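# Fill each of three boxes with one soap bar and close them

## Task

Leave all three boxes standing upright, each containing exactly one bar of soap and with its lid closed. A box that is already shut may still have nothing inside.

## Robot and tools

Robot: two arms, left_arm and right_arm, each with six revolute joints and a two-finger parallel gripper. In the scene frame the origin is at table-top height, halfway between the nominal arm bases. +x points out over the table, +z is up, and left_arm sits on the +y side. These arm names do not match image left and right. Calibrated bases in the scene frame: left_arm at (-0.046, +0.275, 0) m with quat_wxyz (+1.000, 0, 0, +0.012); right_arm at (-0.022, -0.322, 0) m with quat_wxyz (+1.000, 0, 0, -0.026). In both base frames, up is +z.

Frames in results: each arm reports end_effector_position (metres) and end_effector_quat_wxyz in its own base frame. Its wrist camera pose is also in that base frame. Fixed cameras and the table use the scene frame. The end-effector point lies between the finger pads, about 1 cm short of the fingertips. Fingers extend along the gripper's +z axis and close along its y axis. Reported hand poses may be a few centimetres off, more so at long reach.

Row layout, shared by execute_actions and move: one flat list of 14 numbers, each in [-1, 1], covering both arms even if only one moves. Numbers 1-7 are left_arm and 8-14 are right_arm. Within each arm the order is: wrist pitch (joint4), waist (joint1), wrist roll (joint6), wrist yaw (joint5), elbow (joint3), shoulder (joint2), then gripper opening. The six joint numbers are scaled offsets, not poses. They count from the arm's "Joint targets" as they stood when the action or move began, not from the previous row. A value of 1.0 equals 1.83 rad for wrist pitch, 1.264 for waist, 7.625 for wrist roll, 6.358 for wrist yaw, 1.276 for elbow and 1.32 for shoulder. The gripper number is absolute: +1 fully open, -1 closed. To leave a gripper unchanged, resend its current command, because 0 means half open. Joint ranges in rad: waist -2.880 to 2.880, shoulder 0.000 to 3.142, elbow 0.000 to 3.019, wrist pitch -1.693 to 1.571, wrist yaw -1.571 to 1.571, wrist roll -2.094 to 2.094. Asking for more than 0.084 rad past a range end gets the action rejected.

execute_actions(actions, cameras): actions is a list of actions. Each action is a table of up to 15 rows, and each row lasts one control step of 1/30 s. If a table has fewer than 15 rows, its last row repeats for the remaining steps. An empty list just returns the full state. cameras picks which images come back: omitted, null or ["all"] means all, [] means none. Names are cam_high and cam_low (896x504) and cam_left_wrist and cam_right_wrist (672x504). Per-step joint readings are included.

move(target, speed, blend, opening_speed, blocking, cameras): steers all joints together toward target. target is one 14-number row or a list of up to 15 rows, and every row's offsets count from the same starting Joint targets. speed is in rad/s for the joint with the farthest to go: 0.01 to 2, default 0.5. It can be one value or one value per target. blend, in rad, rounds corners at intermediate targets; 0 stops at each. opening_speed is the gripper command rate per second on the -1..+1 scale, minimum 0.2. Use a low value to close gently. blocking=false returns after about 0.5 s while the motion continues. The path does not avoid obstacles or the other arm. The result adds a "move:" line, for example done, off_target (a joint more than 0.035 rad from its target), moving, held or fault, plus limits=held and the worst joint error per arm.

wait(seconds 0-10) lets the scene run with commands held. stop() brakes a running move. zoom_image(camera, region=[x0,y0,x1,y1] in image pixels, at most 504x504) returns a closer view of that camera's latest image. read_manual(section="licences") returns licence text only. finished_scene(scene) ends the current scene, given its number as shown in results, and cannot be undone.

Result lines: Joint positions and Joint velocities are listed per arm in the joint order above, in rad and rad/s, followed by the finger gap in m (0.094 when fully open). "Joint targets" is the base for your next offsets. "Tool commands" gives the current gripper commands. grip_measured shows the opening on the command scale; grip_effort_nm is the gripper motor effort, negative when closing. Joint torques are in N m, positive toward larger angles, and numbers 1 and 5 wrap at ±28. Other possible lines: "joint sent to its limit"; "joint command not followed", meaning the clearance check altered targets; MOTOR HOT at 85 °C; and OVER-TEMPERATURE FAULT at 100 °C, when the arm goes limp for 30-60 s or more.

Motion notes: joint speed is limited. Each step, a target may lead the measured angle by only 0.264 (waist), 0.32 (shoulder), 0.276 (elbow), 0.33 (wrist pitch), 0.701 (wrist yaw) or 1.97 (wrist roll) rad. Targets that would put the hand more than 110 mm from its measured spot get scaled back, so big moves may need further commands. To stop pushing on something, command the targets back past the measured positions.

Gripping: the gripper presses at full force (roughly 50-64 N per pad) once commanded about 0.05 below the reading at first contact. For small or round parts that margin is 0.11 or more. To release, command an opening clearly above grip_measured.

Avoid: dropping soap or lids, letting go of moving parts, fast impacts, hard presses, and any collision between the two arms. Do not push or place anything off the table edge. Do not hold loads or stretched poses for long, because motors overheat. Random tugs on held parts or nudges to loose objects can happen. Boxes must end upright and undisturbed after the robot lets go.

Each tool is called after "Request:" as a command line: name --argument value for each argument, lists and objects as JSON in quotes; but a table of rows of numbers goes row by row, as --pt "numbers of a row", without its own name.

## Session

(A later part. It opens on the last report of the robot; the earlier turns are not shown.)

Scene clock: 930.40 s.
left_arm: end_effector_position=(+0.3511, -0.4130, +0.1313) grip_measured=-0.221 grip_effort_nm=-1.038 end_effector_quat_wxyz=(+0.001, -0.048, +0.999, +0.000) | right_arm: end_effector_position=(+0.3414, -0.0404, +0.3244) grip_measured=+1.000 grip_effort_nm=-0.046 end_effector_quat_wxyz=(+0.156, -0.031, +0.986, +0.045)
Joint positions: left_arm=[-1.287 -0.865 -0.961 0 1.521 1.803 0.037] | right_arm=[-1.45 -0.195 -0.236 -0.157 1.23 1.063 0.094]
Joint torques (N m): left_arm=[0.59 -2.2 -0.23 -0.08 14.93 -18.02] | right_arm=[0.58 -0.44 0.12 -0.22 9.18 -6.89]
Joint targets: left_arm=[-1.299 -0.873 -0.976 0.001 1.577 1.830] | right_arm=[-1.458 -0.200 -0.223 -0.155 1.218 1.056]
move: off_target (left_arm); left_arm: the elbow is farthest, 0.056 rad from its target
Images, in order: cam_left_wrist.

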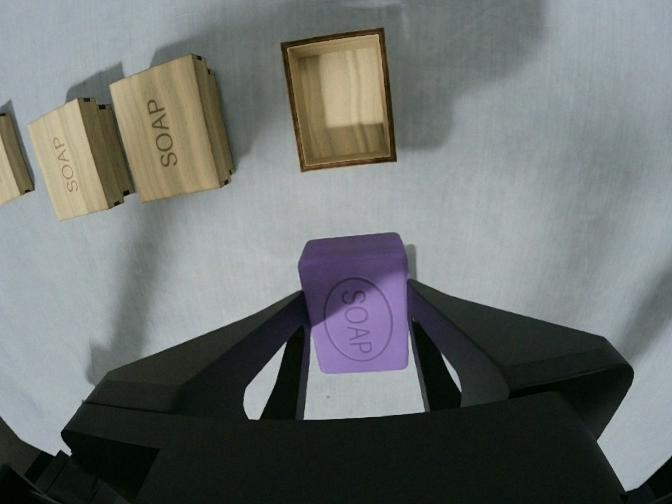

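Request:
move --pt "0.0224 0.0965 0.0135 0 0.0925 0.1008 -0.38 0 0 0 0 0 0 1" --pt "0.0945 0.0965 0.0135 0 -0.0157 0.1439 -0.38 0 0 0 0 0 0 1" --speed '[0.4,0.12]' --cameras '["cam_low","cam_left_wrist","cam_right_wrist"]'

Request:
zoom_image --camera "cam_low" --region '[480, 235, 580, 310]'

Scene clock: 956.00 s.
left_arm: end_effector_position=(+0.4339, -0.3978, +0.0455) grip_measured=-0.221 grip_effort_nm=-1.043 end_effector_quat_wxyz=(+0.002, -0.073, +0.997, -0.003) | right_arm: end_effector_position=(+0.3414, -0.0404, +0.3244) grip_measured=+1.000 grip_effort_nm=-0.051 end_effector_quat_wxyz=(+0.156, -0.031, +0.986, +0.045)
Joint positions: left_arm=[-1.14 -0.741 -0.887 0.001 1.568 1.992 0.037] | right_arm=[-1.45 -0.195 -0.236 -0.157 1.23 1.063 0.094]
Joint torques (N m): left_arm=[1.65 -2.32 0.1 -0.1 8.23 -20.48] | right_arm=[0.58 -0.38 0.12 -0.22 9.2 -6.89]
Motor temperatures (°C): left_arm=[27 28 29 28 55 36 32] | right_arm=[29 32 28 30 52 29 30]
Heat: left arm: hottest elbow 55 °C; right arm: hottest elbow 52 °C.
Joint targets: left_arm=[-1.126 -0.751 -0.873 0.001 1.557 2.020] | right_arm=[-1.458 -0.200 -0.223 -0.155 1.218 1.056]
move: done
Images, in order: cam_low, cam_left_wrist, cam_right_wrist.

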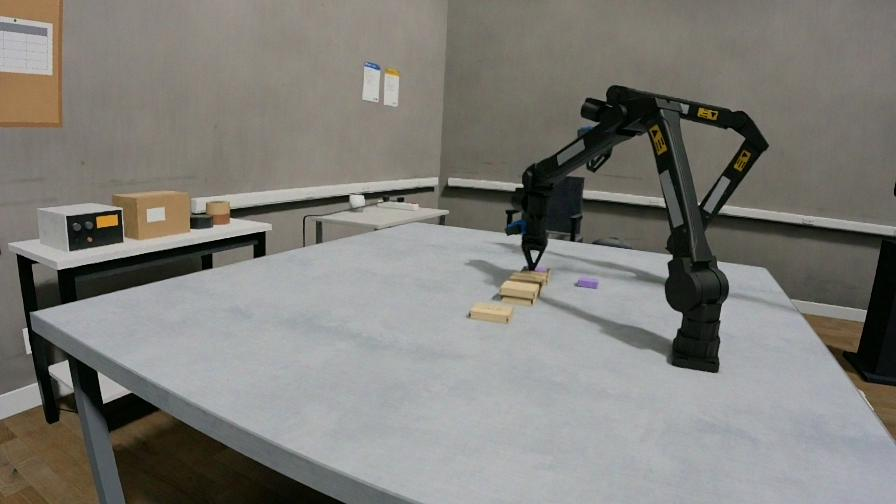

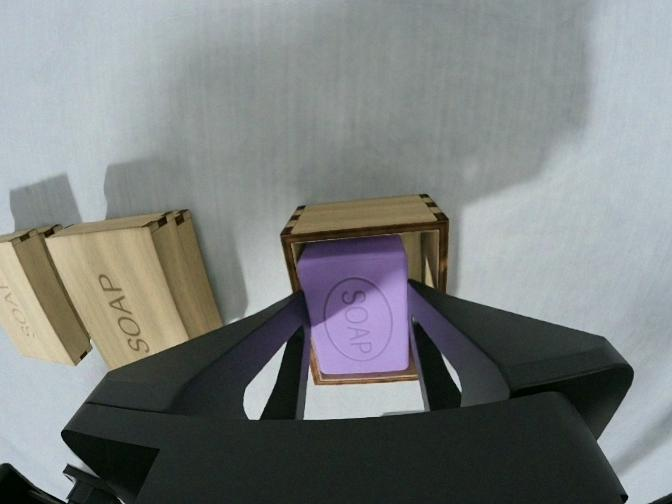

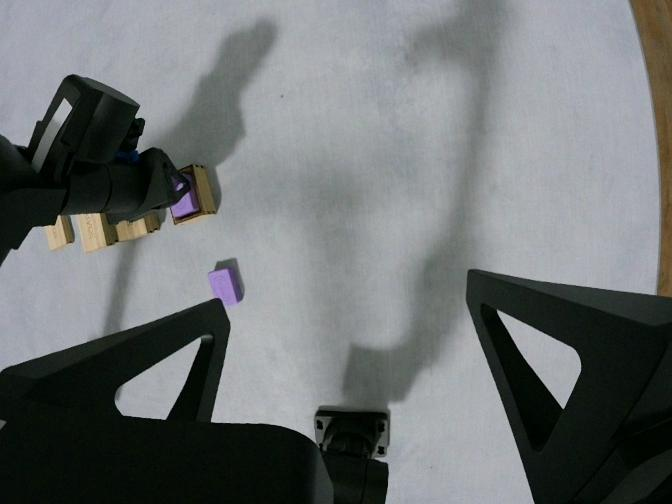

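Scaled by 5.040 from the camera's 896x504 image, which has a finer 1280x720 frame.

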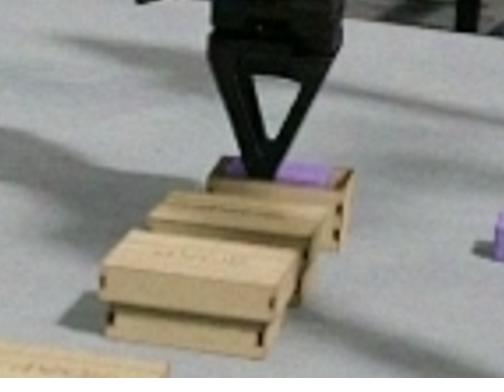

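Request:
move --pt "0 0 0 0 0 -0.03 -0.38 0 0 0 0 0 0 1" --pt "0 -0.0075 0 0 0 -0.03 -0.38 0 0 0 0 0 0 1" --pt "0 -0.0075 0 0 0 -0.008 -0.38 0 0 0 0 0 0 1" --speed 0.1 --cameras '["cam_left_wrist","cam_right_wrist"]'

Scene clock: 972.07 s.
left_arm: end_effector_position=(+0.4305, -0.4020, +0.0455) grip_measured=-0.221 grip_effort_nm=-1.038 end_effector_quat_wxyz=(+0.003, -0.068, +0.998, -0.003) | right_arm: end_effector_position=(+0.3414, -0.0404, +0.3244) grip_measured=+1.000 grip_effort_nm=-0.056 end_effector_quat_wxyz=(+0.156, -0.031, +0.986, +0.045)
Joint positions: left_arm=[-1.138 -0.75 -0.887 0.001 1.568 1.992 0.037] | right_arm=[-1.45 -0.195 -0.236 -0.157 1.23 1.063 0.094]
Joint torques (N m): left_arm=[1.63 -2.37 0.1 -0.1 8.21 -21.48] | right_arm=[0.58 -0.44 0.12 -0.21 9.18 -6.83]
Joint targets: left_arm=[-1.126 -0.761 -0.873 0.001 1.557 2.010] | right_arm=[-1.458 -0.200 -0.223 -0.155 1.218 1.056]
move: done
Images, in order: cam_left_wrist, cam_right_wrist.

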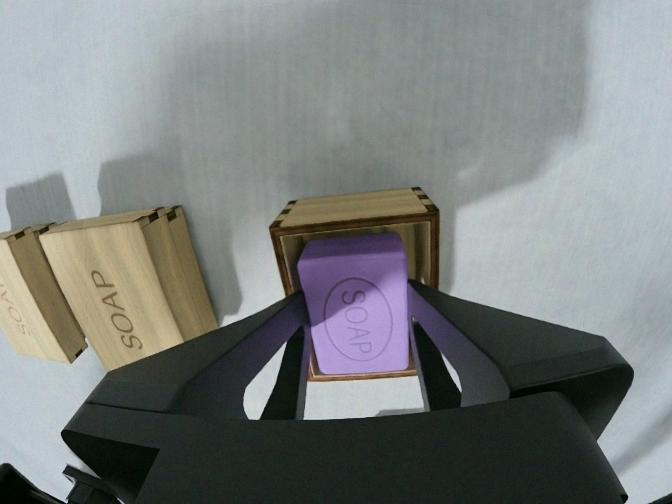

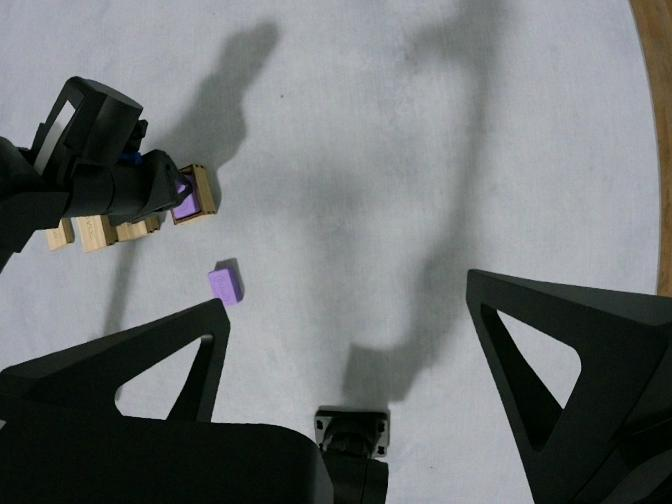

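Request:
move --pt "0 0 0 0 0 0.003 -0.38 0 0 0 0 0 0 1" --pt "0 0 0 0 0 0.003 -0.1 0 0 0 0 0 0 1" --pt "0 0 0 0 0 0.003 -0.14 0 0 0 0 0 0 1" --pt "-0.02 0 0 0 0 -0.065 -0.14 0 0 0 0 0 0 1" --pt "-0.07 0 0 0 0 -0.12 -0.14 0 0 0 0 0 0 1" --pt "0.0033 0.5237 0.0847 0 -0.3256 -0.3242 0.8 0 0 0 0 0 0 1" --speed '[0.1,0.1,0.1,0.1,0.25,0.5]' --blend '[0,0,0,0.02,0.03,0]' --opening_speed 0.3

Request:
zoom_image --camera "cam_right_wrist" --region '[60, 120, 240, 270]'

Scene clock: 996.80 s.
left_arm: end_effector_position=(+0.4405, -0.0438, +0.0958) grip_measured=+0.796 grip_effort_nm=0.129 end_effector_quat_wxyz=(-0.004, -0.072, +0.997, +0.000) | right_arm: end_effector_position=(+0.3414, -0.0404, +0.3244) grip_measured=+1.000 grip_effort_nm=-0.051 end_effector_quat_wxyz=(+0.156, -0.031, +0.986, +0.045)
Joint positions: left_arm=[-1.132 -0.098 -0.242 0.001 1.152 1.6 0.084] | right_arm=[-1.45 -0.195 -0.236 -0.157 1.23 1.063 0.094]
Joint torques (N m): left_arm=[1.59 -1.61 0.1 -0.05 8.2 -17.73] | right_arm=[0.58 -0.44 0.12 -0.22 9.18 -6.83]
Motor temperatures (°C): left_arm=[27 28 29 28 48 40 32] | right_arm=[29 32 28 30 52 29 30]
Heat: left arm: hottest elbow 48 °C; right arm: hottest elbow 52 °C.
Joint targets: left_arm=[-1.120 -0.098 -0.227 0.001 1.141 1.582] | right_arm=[-1.458 -0.200 -0.223 -0.155 1.218 1.056]
move: done

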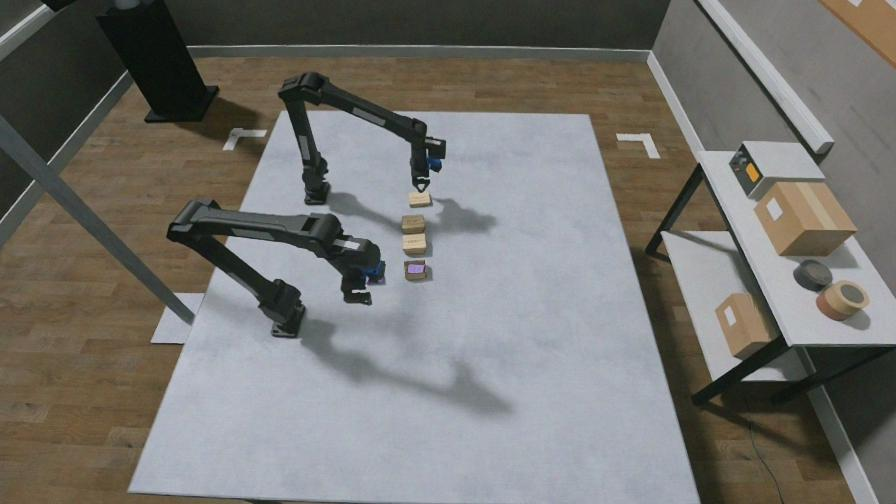

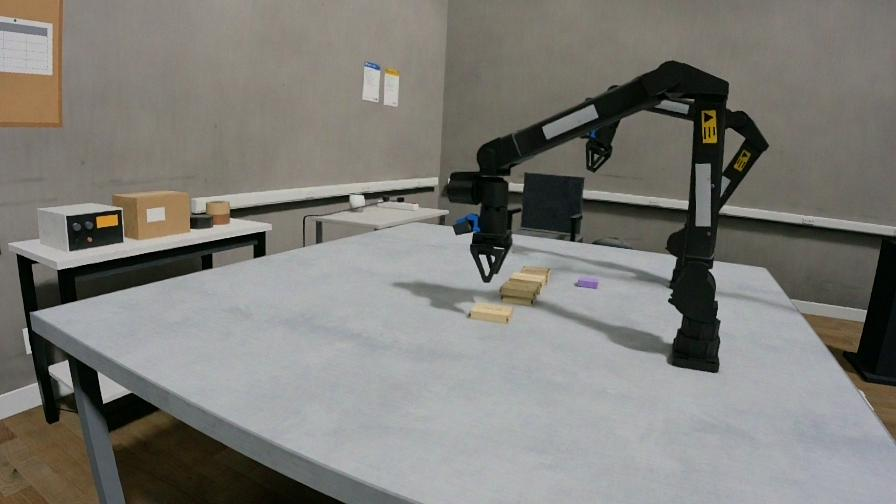

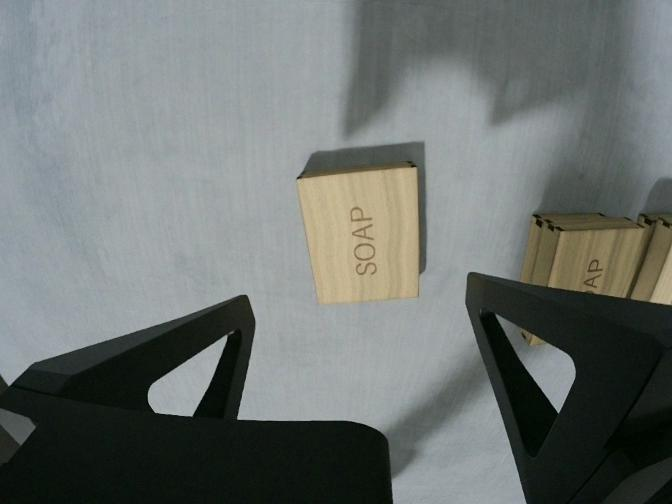

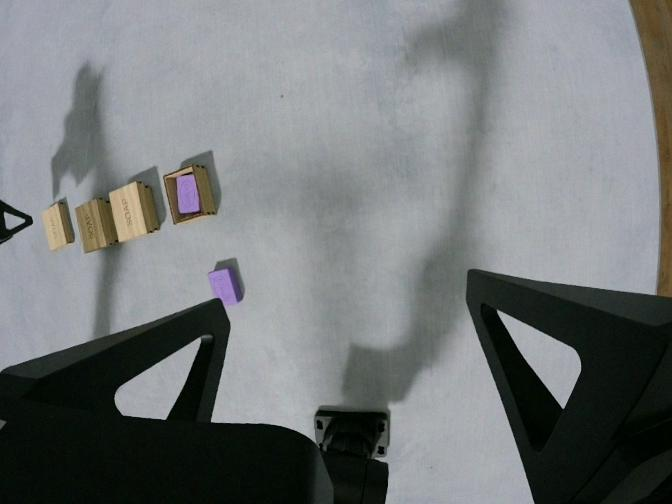

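Scaled by 2.800 from the camera's 672x504 image, which has a finer 960x720 frame.

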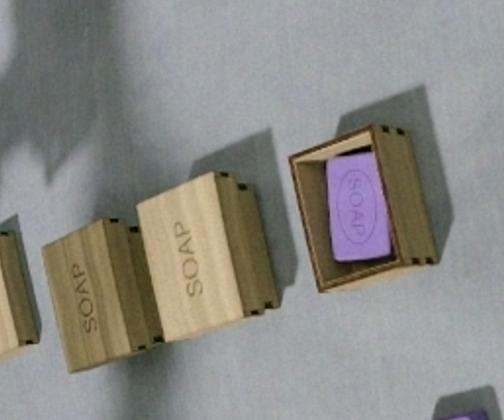

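Request:
move --pt "0.1109 0 0 0 -0.0717 0.1034 0.8 0 0 0 0 0 0 1" --pt "0.1109 0 0 0 -0.0717 0.1034 0.12 0 0 0 0 0 0 1" --pt "0.03 0 0 0 -0.0717 -0.05 0.12 0 0 0 0 0 0 1" --pt "-0.1153 -0.5214 -0.0902 0 0.4796 0.3 0.12 0 0 0 0 0 0 1" --pt "-0.1153 -0.5214 -0.0902 0 0.4796 0.3515 0.12 0 0 0 0 0 0 1" --speed '[0.2,0.1,0.2,0.35,0.15]' --blend '[0,0,0.03,0.02,0]' --opening_speed 0.6 --cameras '["cam_low","cam_left_wrist"]'

Request:
zoom_image --camera "cam_low" --region '[480, 235, 580, 310]'

Request:
zoom_image --camera "cam_left_wrist" --region '[240, 130, 460, 295]'

Scene clock: 1041.23 s.
left_arm: end_effector_position=(+0.4294, -0.4100, +0.0766) grip_measured=+0.337 grip_effort_nm=-1.038 end_effector_quat_wxyz=(-0.023, -0.069, +0.997, +0.025) | right_arm: end_effector_position=(+0.3414, -0.0404, +0.3244) grip_measured=+1.000 grip_effort_nm=-0.056 end_effector_quat_wxyz=(+0.156, -0.031, +0.986, +0.045)
Joint positions: left_arm=[-1.319 -0.761 -0.9 0.001 1.702 2.021 0.063] | right_arm=[-1.45 -0.195 -0.236 -0.157 1.23 1.063 0.094]
Joint torques (N m): left_arm=[0.47 -1.26 -0.24 -0.1 14.23 -21.6] | right_arm=[0.58 -0.38 0.12 -0.22 9.18 -6.89]
Joint targets: left_arm=[-1.331 -0.758 -0.915 0.001 1.754 2.046] | right_arm=[-1.458 -0.200 -0.223 -0.155 1.218 1.056]
move: off_target (left_arm); left_arm: the elbow is farthest, 0.051 rad from its target
Images, in order: cam_low, cam_left_wrist.

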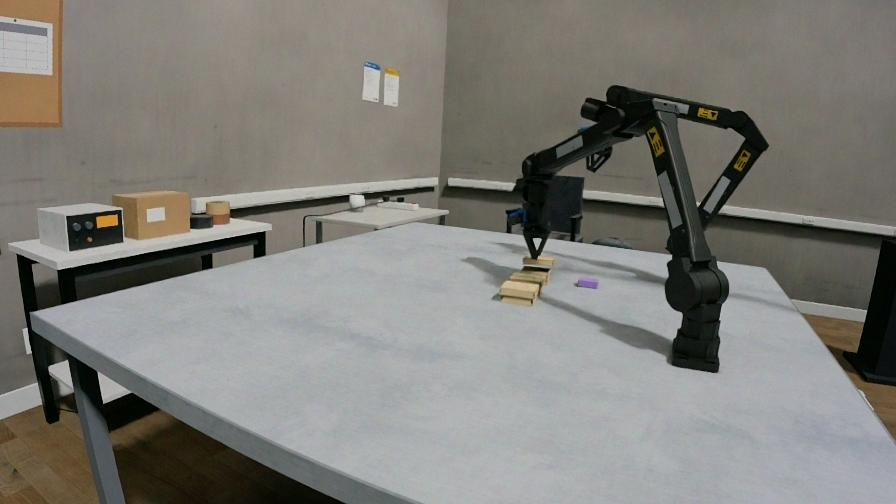

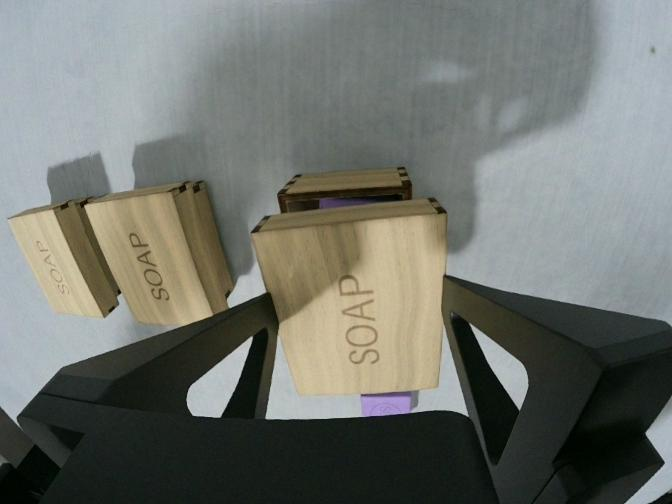

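Scaled by 5.040 from the camera's 896x504 image, which has a finer 1280x720 frame.

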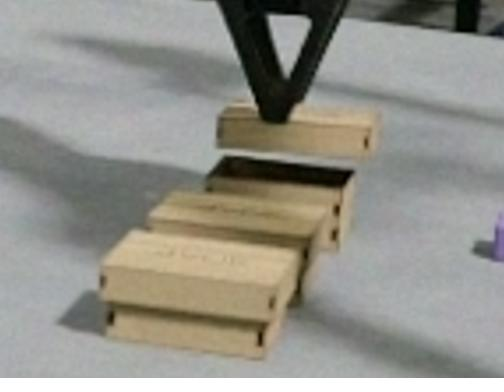

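Scaled by 2.291 from the camera's 672x504 image, which has a finer 960x720 frame.

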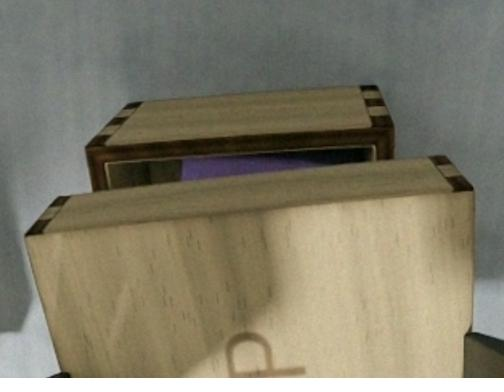

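Request:
move --target '[-0.0038,0.0095,0.0094,0,0.0141,0.0114,0.12,0,0,0,0,0,0,1]' --speed 0.15 --cameras '["cam_low","cam_left_wrist"]'

Request:
zoom_image --camera "cam_left_wrist" --region '[240, 130, 460, 295]'

Request:
zoom_image --camera "cam_low" --region '[480, 235, 580, 310]'

Scene clock: 1073.33 s.
left_arm: end_effector_position=(+0.4342, -0.4111, +0.0790) grip_measured=+0.337 grip_effort_nm=-1.038 end_effector_quat_wxyz=(-0.022, -0.051, +0.998, +0.023) | right_arm: end_effector_position=(+0.3414, -0.0404, +0.3244) grip_measured=+1.000 grip_effort_nm=-0.056 end_effector_quat_wxyz=(+0.156, -0.031, +0.986, +0.045)
Joint positions: left_arm=[-1.326 -0.757 -0.858 0.001 1.719 2.028 0.063] | right_arm=[-1.45 -0.195 -0.236 -0.157 1.23 1.063 0.094]
Joint torques (N m): left_arm=[0.49 -0.67 0.11 -0.09 14.34 -21.01] | right_arm=[0.59 -0.38 0.12 -0.22 9.2 -6.83]
Joint targets: left_arm=[-1.338 -0.746 -0.843 0.001 1.772 2.061] | right_arm=[-1.458 -0.200 -0.223 -0.155 1.218 1.056]
move: off_target (left_arm); left_arm: the elbow is farthest, 0.053 rad from its target
Images, in order: cam_low, cam_left_wrist.

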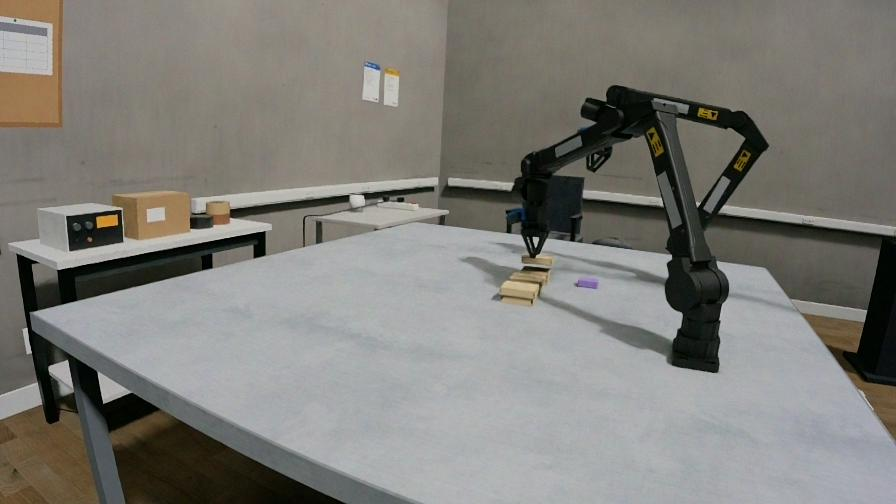

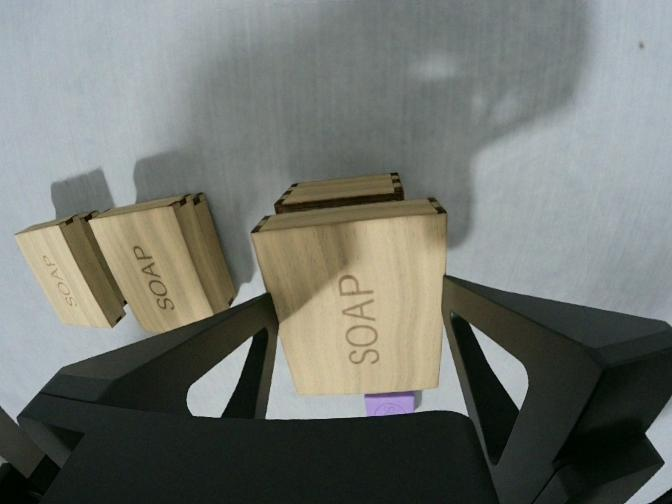

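Scaled by 2.291 from the camera's 672x504 image, which has a finer 960x720 frame.

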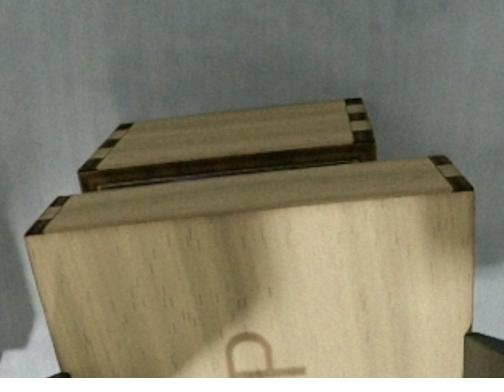

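Scaled by 5.040 from the camera's 896x504 image, which has a finer 1280x720 frame.

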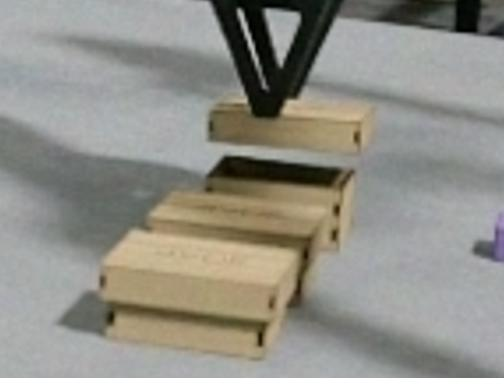

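Request:
zoom_image --camera "cam_left_wrist" --region '[245, 160, 345, 240]'

Request:
zoom_image --camera "cam_left_wrist" --region '[355, 160, 455, 240]'

Request:
zoom_image --camera "cam_low" --region '[510, 245, 570, 290]'

Scaled by 5.040 from the camera's 672x504 image, which has a finer 960x720 frame.

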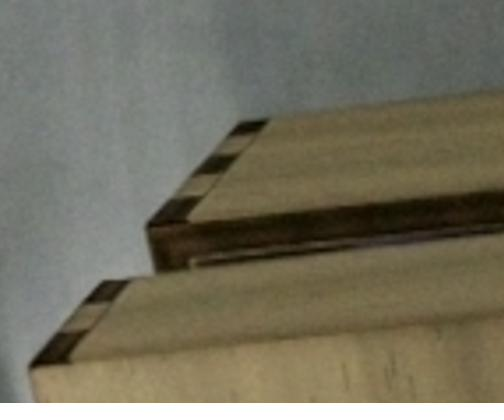

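Scaled by 5.040 from the camera's 672x504 image, which has a finer 960x720 frame.

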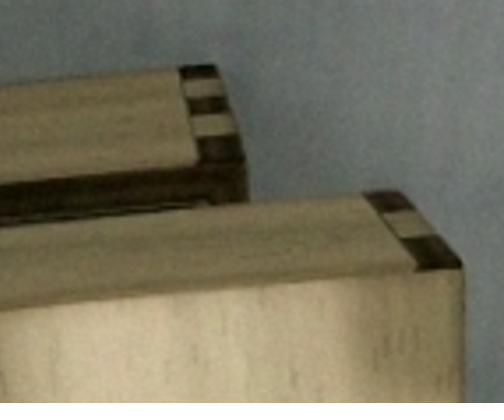

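Scaled by 8.400 from the camera's 896x504 image, which has a finer 1280x720 frame.

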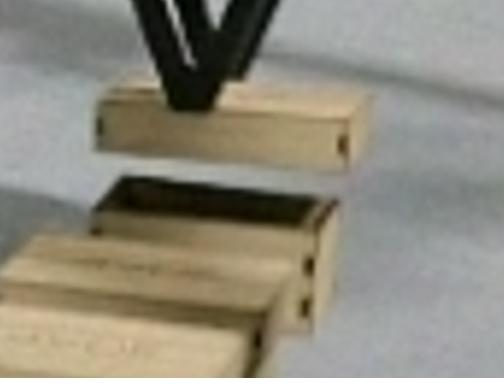

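Request:
move --target '[0,0.0105,0.00175,0,0,0,0.12,0,0,0,0,0,0,1]' --speed 0.15 --cameras '["cam_low","cam_left_wrist"]'

Request:
zoom_image --camera "cam_left_wrist" --region '[245, 160, 345, 240]'

Request:
zoom_image --camera "cam_left_wrist" --region '[355, 160, 455, 240]'

Request:
zoom_image --camera "cam_low" --region '[510, 245, 570, 290]'

Scene clock: 1165.20 s.
left_arm: end_effector_position=(+0.4404, -0.4043, +0.0790) grip_measured=+0.337 grip_effort_nm=-1.038 end_effector_quat_wxyz=(-0.023, -0.052, +0.998, +0.023) | right_arm: end_effector_position=(+0.3414, -0.0404, +0.3244) grip_measured=+1.000 grip_effort_nm=-0.051 end_effector_quat_wxyz=(+0.156, -0.031, +0.986, +0.045)
Joint positions: left_arm=[-1.327 -0.742 -0.845 0.001 1.719 2.028 0.063] | right_arm=[-1.45 -0.195 -0.236 -0.157 1.23 1.063 0.094]
Joint torques (N m): left_arm=[0.5 -0.85 0.08 -0.09 14.34 -21.01] | right_arm=[0.58 -0.38 0.12 -0.21 9.18 -6.89]
Motor temperatures (°C): left_arm=[27 28 29 28 55 38 33] | right_arm=[29 32 28 30 52 29 30]
Heat: left arm: hottest elbow 55 °C; right arm: hottest elbow 52 °C.
Joint targets: left_arm=[-1.338 -0.732 -0.830 0.001 1.772 2.061] | right_arm=[-1.458 -0.200 -0.223 -0.155 1.218 1.056]
move: off_target (left_arm); left_arm: the elbow is farthest, 0.053 rad from its target
Images, in order: cam_low, cam_left_wrist.

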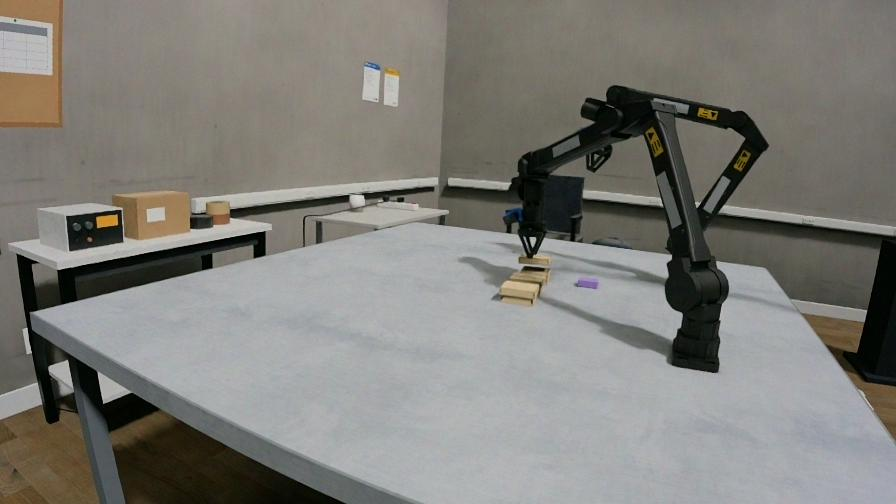

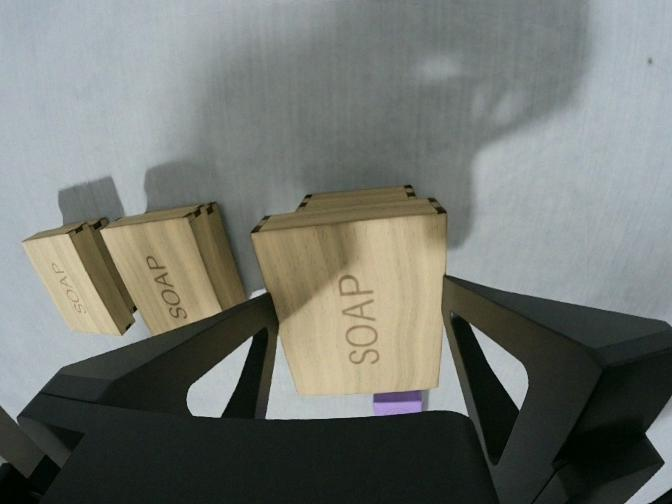

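Scaled by 5.040 from the camera's 672x504 image, which has a finer 960x720 frame.

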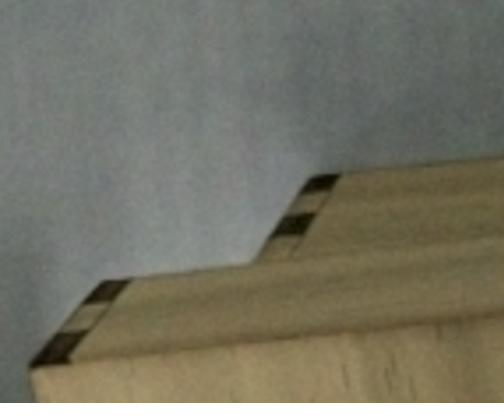

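Scaled by 5.040 from the camera's 672x504 image, which has a finer 960x720 frame.

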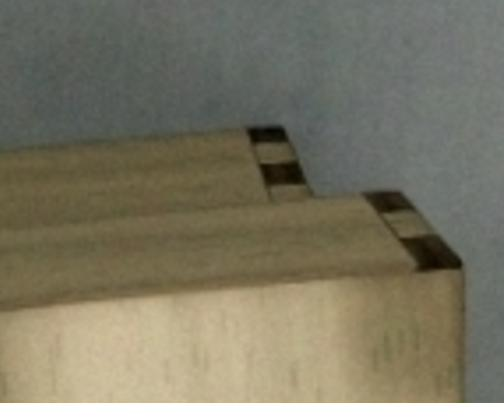

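Scaled by 8.400 from the camera's 896x504 image, which has a finer 1280x720 frame.

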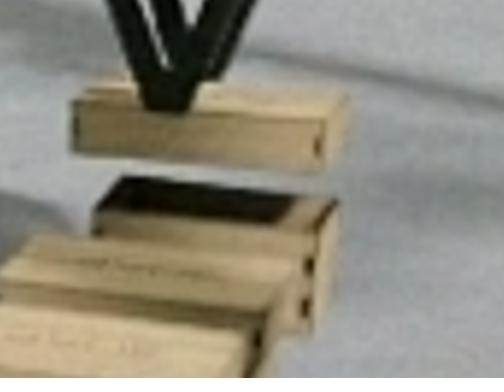

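Request:
move --target '[0,-0.0205,0,0,0.0078,0.0265,0.12,0,0,0,0,0,0,1]' --speed 0.1 --cameras '["cam_low","cam_left_wrist"]'

Request:
zoom_image --camera "cam_left_wrist" --region '[245, 160, 345, 240]'

Request:
zoom_image --camera "cam_left_wrist" --region '[355, 160, 455, 240]'

Request:
zoom_image --camera "cam_low" --region '[510, 245, 570, 290]'

Scene clock: 1212.73 s.
left_arm: end_effector_position=(+0.4395, -0.4069, +0.0605) grip_measured=+0.337 grip_effort_nm=-1.038 end_effector_quat_wxyz=(-0.033, -0.049, +0.998, +0.033) | right_arm: end_effector_position=(+0.3414, -0.0404, +0.3244) grip_measured=+1.000 grip_effort_nm=-0.046 end_effector_quat_wxyz=(+0.156, -0.031, +0.986, +0.045)
Joint positions: left_arm=[-1.327 -0.746 -0.844 0.001 1.728 2.065 0.063] | right_arm=[-1.45 -0.195 -0.236 -0.157 1.23 1.063 0.094]
Joint torques (N m): left_arm=[0.59 -2.55 0.1 -0.09 14.19 -22.24] | right_arm=[0.58 -0.44 0.12 -0.21 9.18 -6.89]
Joint targets: left_arm=[-1.337 -0.758 -0.830 0.001 1.781 2.096] | right_arm=[-1.458 -0.200 -0.223 -0.155 1.218 1.056]
move: off_target (left_arm); left_arm: the elbow is farthest, 0.053 rad from its target
Images, in order: cam_low, cam_left_wrist.

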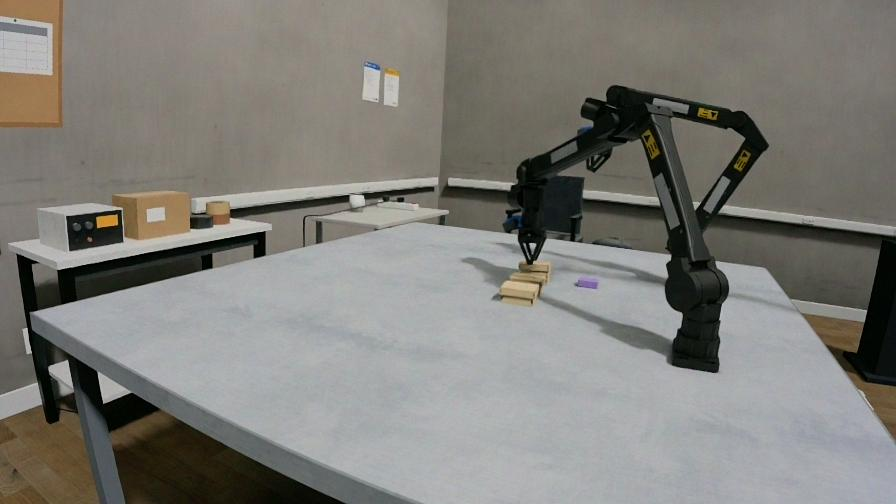

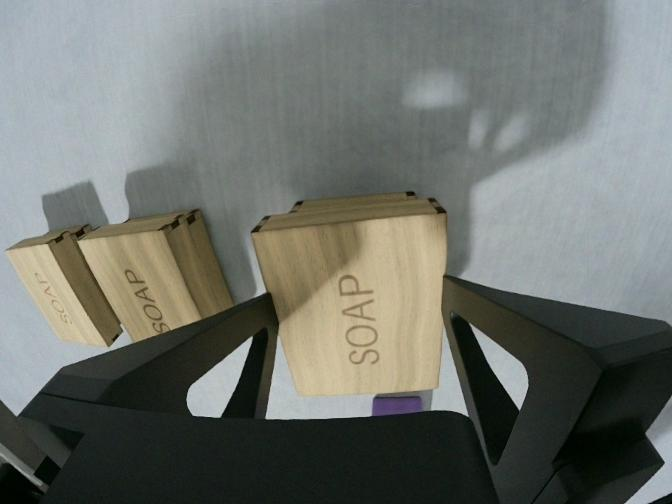

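Scaled by 5.040 from the camera's 672x504 image, which has a finer 960x720 frame.

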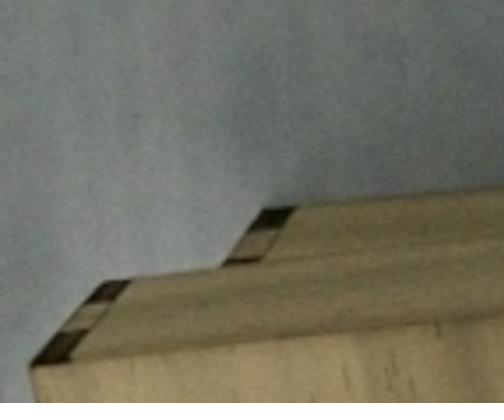

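Scaled by 5.040 from the camera's 672x504 image, which has a finer 960x720 frame.

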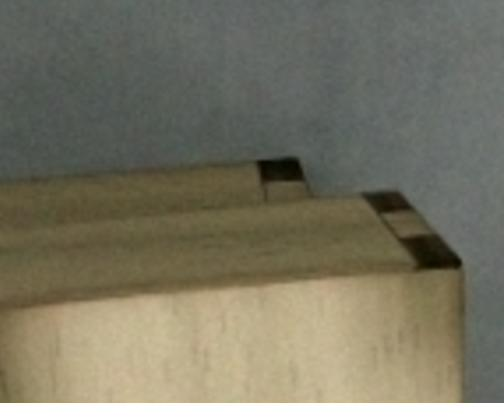

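Scaled by 8.400 from the camera's 896x504 image, which has a finer 1280x720 frame.

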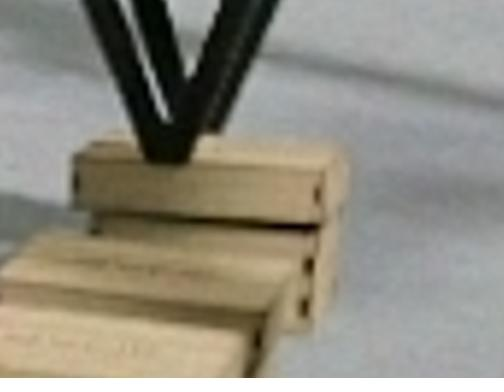

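Request:
move --target '[0,-0.0055,0.0018,0,0,0,0.12,0,0,0,0,0,0,1]' --speed 0.1 --cameras '["cam_low","cam_left_wrist"]'

Request:
zoom_image --camera "cam_left_wrist" --region '[245, 160, 345, 240]'

Request:
zoom_image --camera "cam_left_wrist" --region '[355, 160, 455, 240]'

Request:
zoom_image --camera "cam_low" --region '[510, 245, 570, 290]'

Scene clock: 1236.00 s.
left_arm: end_effector_position=(+0.4371, -0.4094, +0.0605) grip_measured=+0.337 grip_effort_nm=-1.043 end_effector_quat_wxyz=(-0.033, -0.040, +0.998, +0.033) | right_arm: end_effector_position=(+0.3414, -0.0404, +0.3244) grip_measured=+1.000 grip_effort_nm=-0.056 end_effector_quat_wxyz=(+0.156, -0.031, +0.986, +0.045)
Joint positions: left_arm=[-1.327 -0.752 -0.832 0.001 1.728 2.065 0.063] | right_arm=[-1.45 -0.195 -0.236 -0.157 1.23 1.063 0.094]
Joint torques (N m): left_arm=[0.49 -2.61 0.11 -0.09 14.23 -21.66] | right_arm=[0.59 -0.44 0.12 -0.22 9.18 -6.83]
Motor temperatures (°C): left_arm=[27 28 29 28 61 38 33] | right_arm=[29 32 28 30 52 29 30]
Heat: left arm: hottest elbow 61 °C; right arm: hottest elbow 52 °C.
Joint targets: left_arm=[-1.338 -0.765 -0.816 0.001 1.781 2.096] | right_arm=[-1.458 -0.200 -0.223 -0.155 1.218 1.056]
move: off_target (left_arm); left_arm: the elbow is farthest, 0.053 rad from its target
Images, in order: cam_low, cam_left_wrist.

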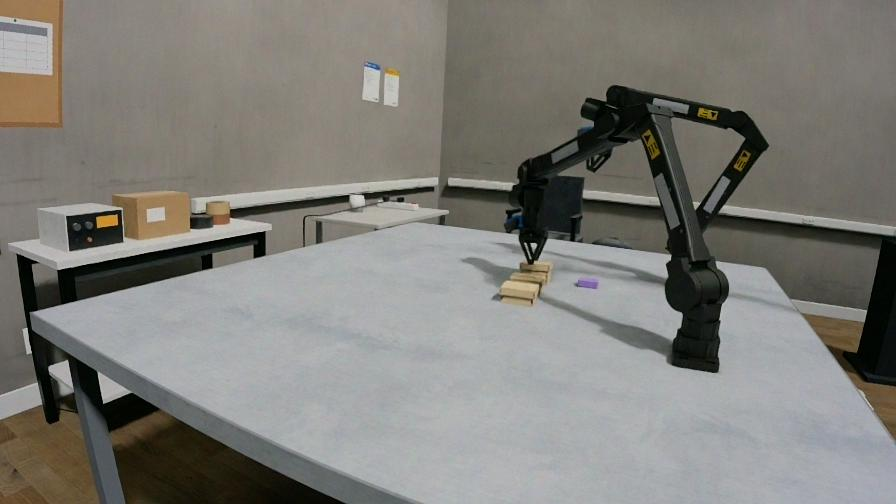

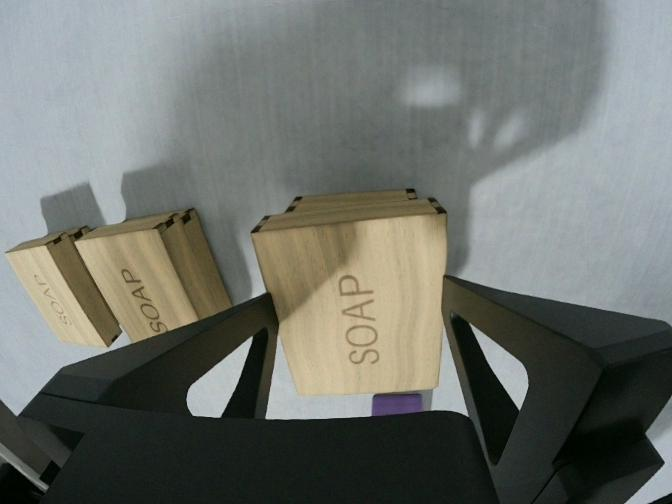

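Scaled by 5.040 from the camera's 672x504 image, which has a finer 960x720 frame.

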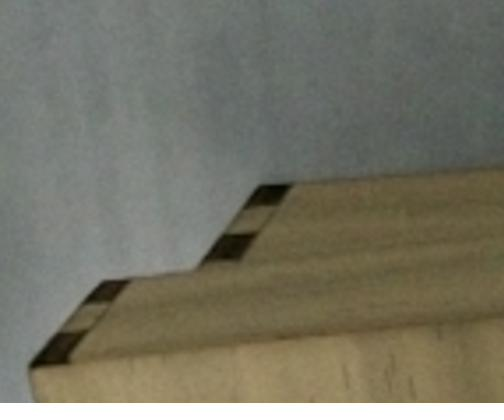

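Scaled by 5.040 from the camera's 672x504 image, which has a finer 960x720 frame.

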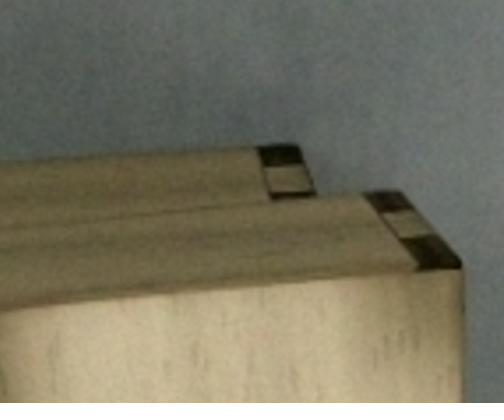

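Scaled by 8.400 from the camera's 896x504 image, which has a finer 1280x720 frame.

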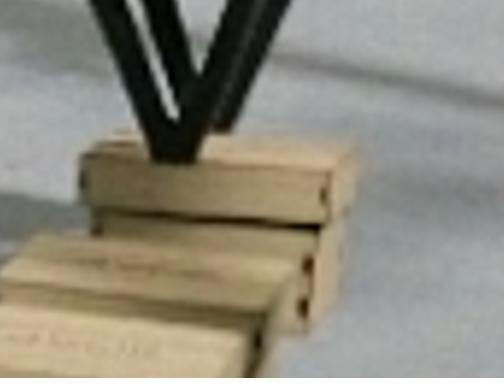

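Request:
move --target '[0,0,0.0046,0,0,-0.035,0.12,0,0,0,0,0,0,1]' --speed 0.15 --cameras '["cam_low","cam_left_wrist"]'

Request:
zoom_image --camera "cam_left_wrist" --region '[245, 160, 345, 240]'

Request:
zoom_image --camera "cam_left_wrist" --region '[355, 160, 455, 240]'

Request:
zoom_image --camera "cam_low" --region '[510, 245, 570, 290]'

Scene clock: 1264.83 s.
left_arm: end_effector_position=(+0.4368, -0.4097, +0.0605) grip_measured=+0.337 grip_effort_nm=-1.038 end_effector_quat_wxyz=(-0.034, -0.022, +0.999, +0.033) | right_arm: end_effector_position=(+0.3414, -0.0404, +0.3244) grip_measured=+1.000 grip_effort_nm=-0.051 end_effector_quat_wxyz=(+0.156, -0.031, +0.986, +0.045)
Joint positions: left_arm=[-1.327 -0.753 -0.797 0.001 1.728 2.065 0.063] | right_arm=[-1.45 -0.195 -0.236 -0.157 1.23 1.063 0.094]
Joint torques (N m): left_arm=[0.47 -2.55 0.14 -0.09 14.23 -25.82] | right_arm=[0.59 -0.32 0.12 -0.22 9.2 -6.83]
Joint targets: left_arm=[-1.338 -0.765 -0.781 0.001 1.781 2.050] | right_arm=[-1.458 -0.200 -0.223 -0.155 1.218 1.056]
move: off_target (left_arm); left_arm: the elbow is farthest, 0.053 rad from its target
Images, in order: cam_low, cam_left_wrist.

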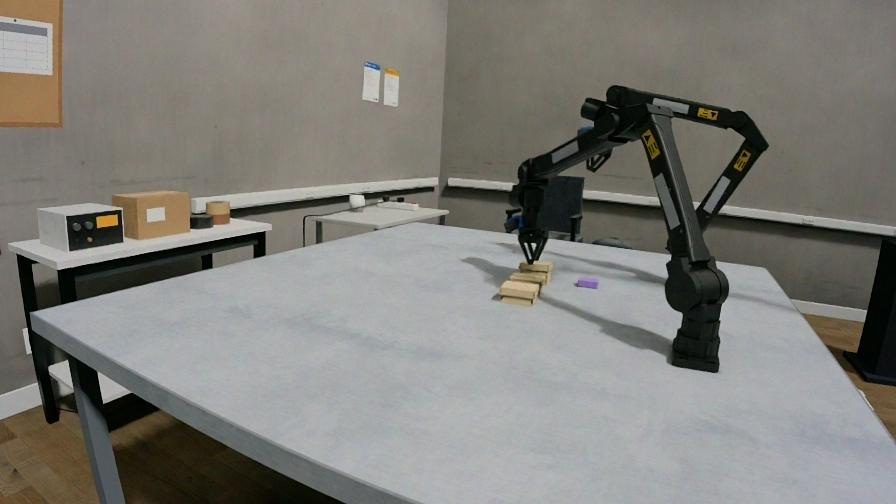

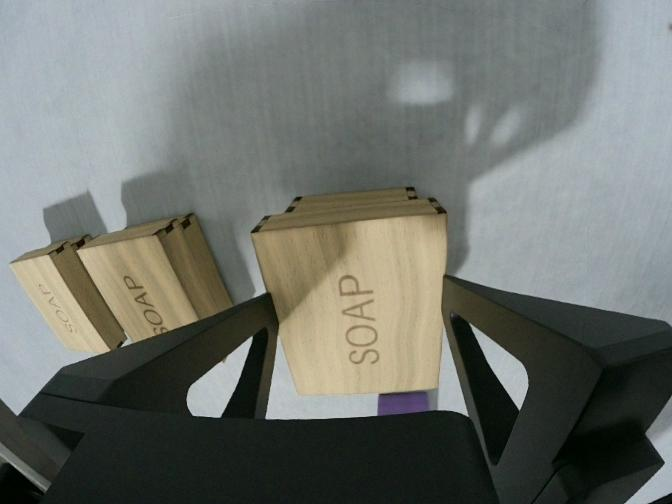

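Scaled by 5.040 from the camera's 672x504 image, which has a finer 960x720 frame.

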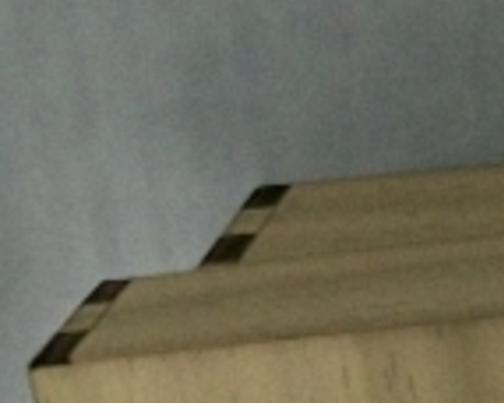

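Scaled by 5.040 from the camera's 672x504 image, which has a finer 960x720 frame.

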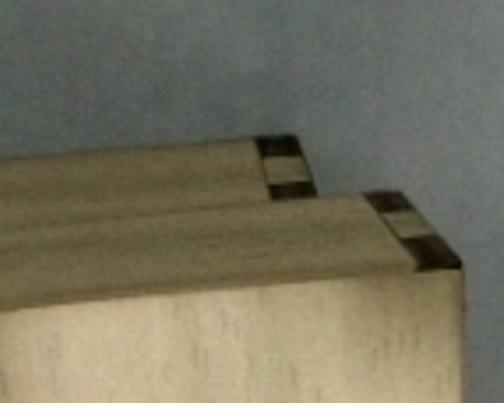

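Scaled by 8.400 from the camera's 896x504 image, which has a finer 1280x720 frame.

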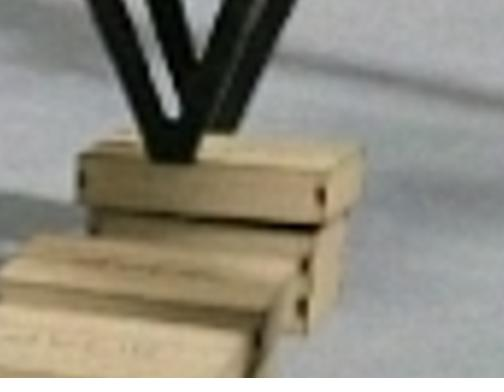

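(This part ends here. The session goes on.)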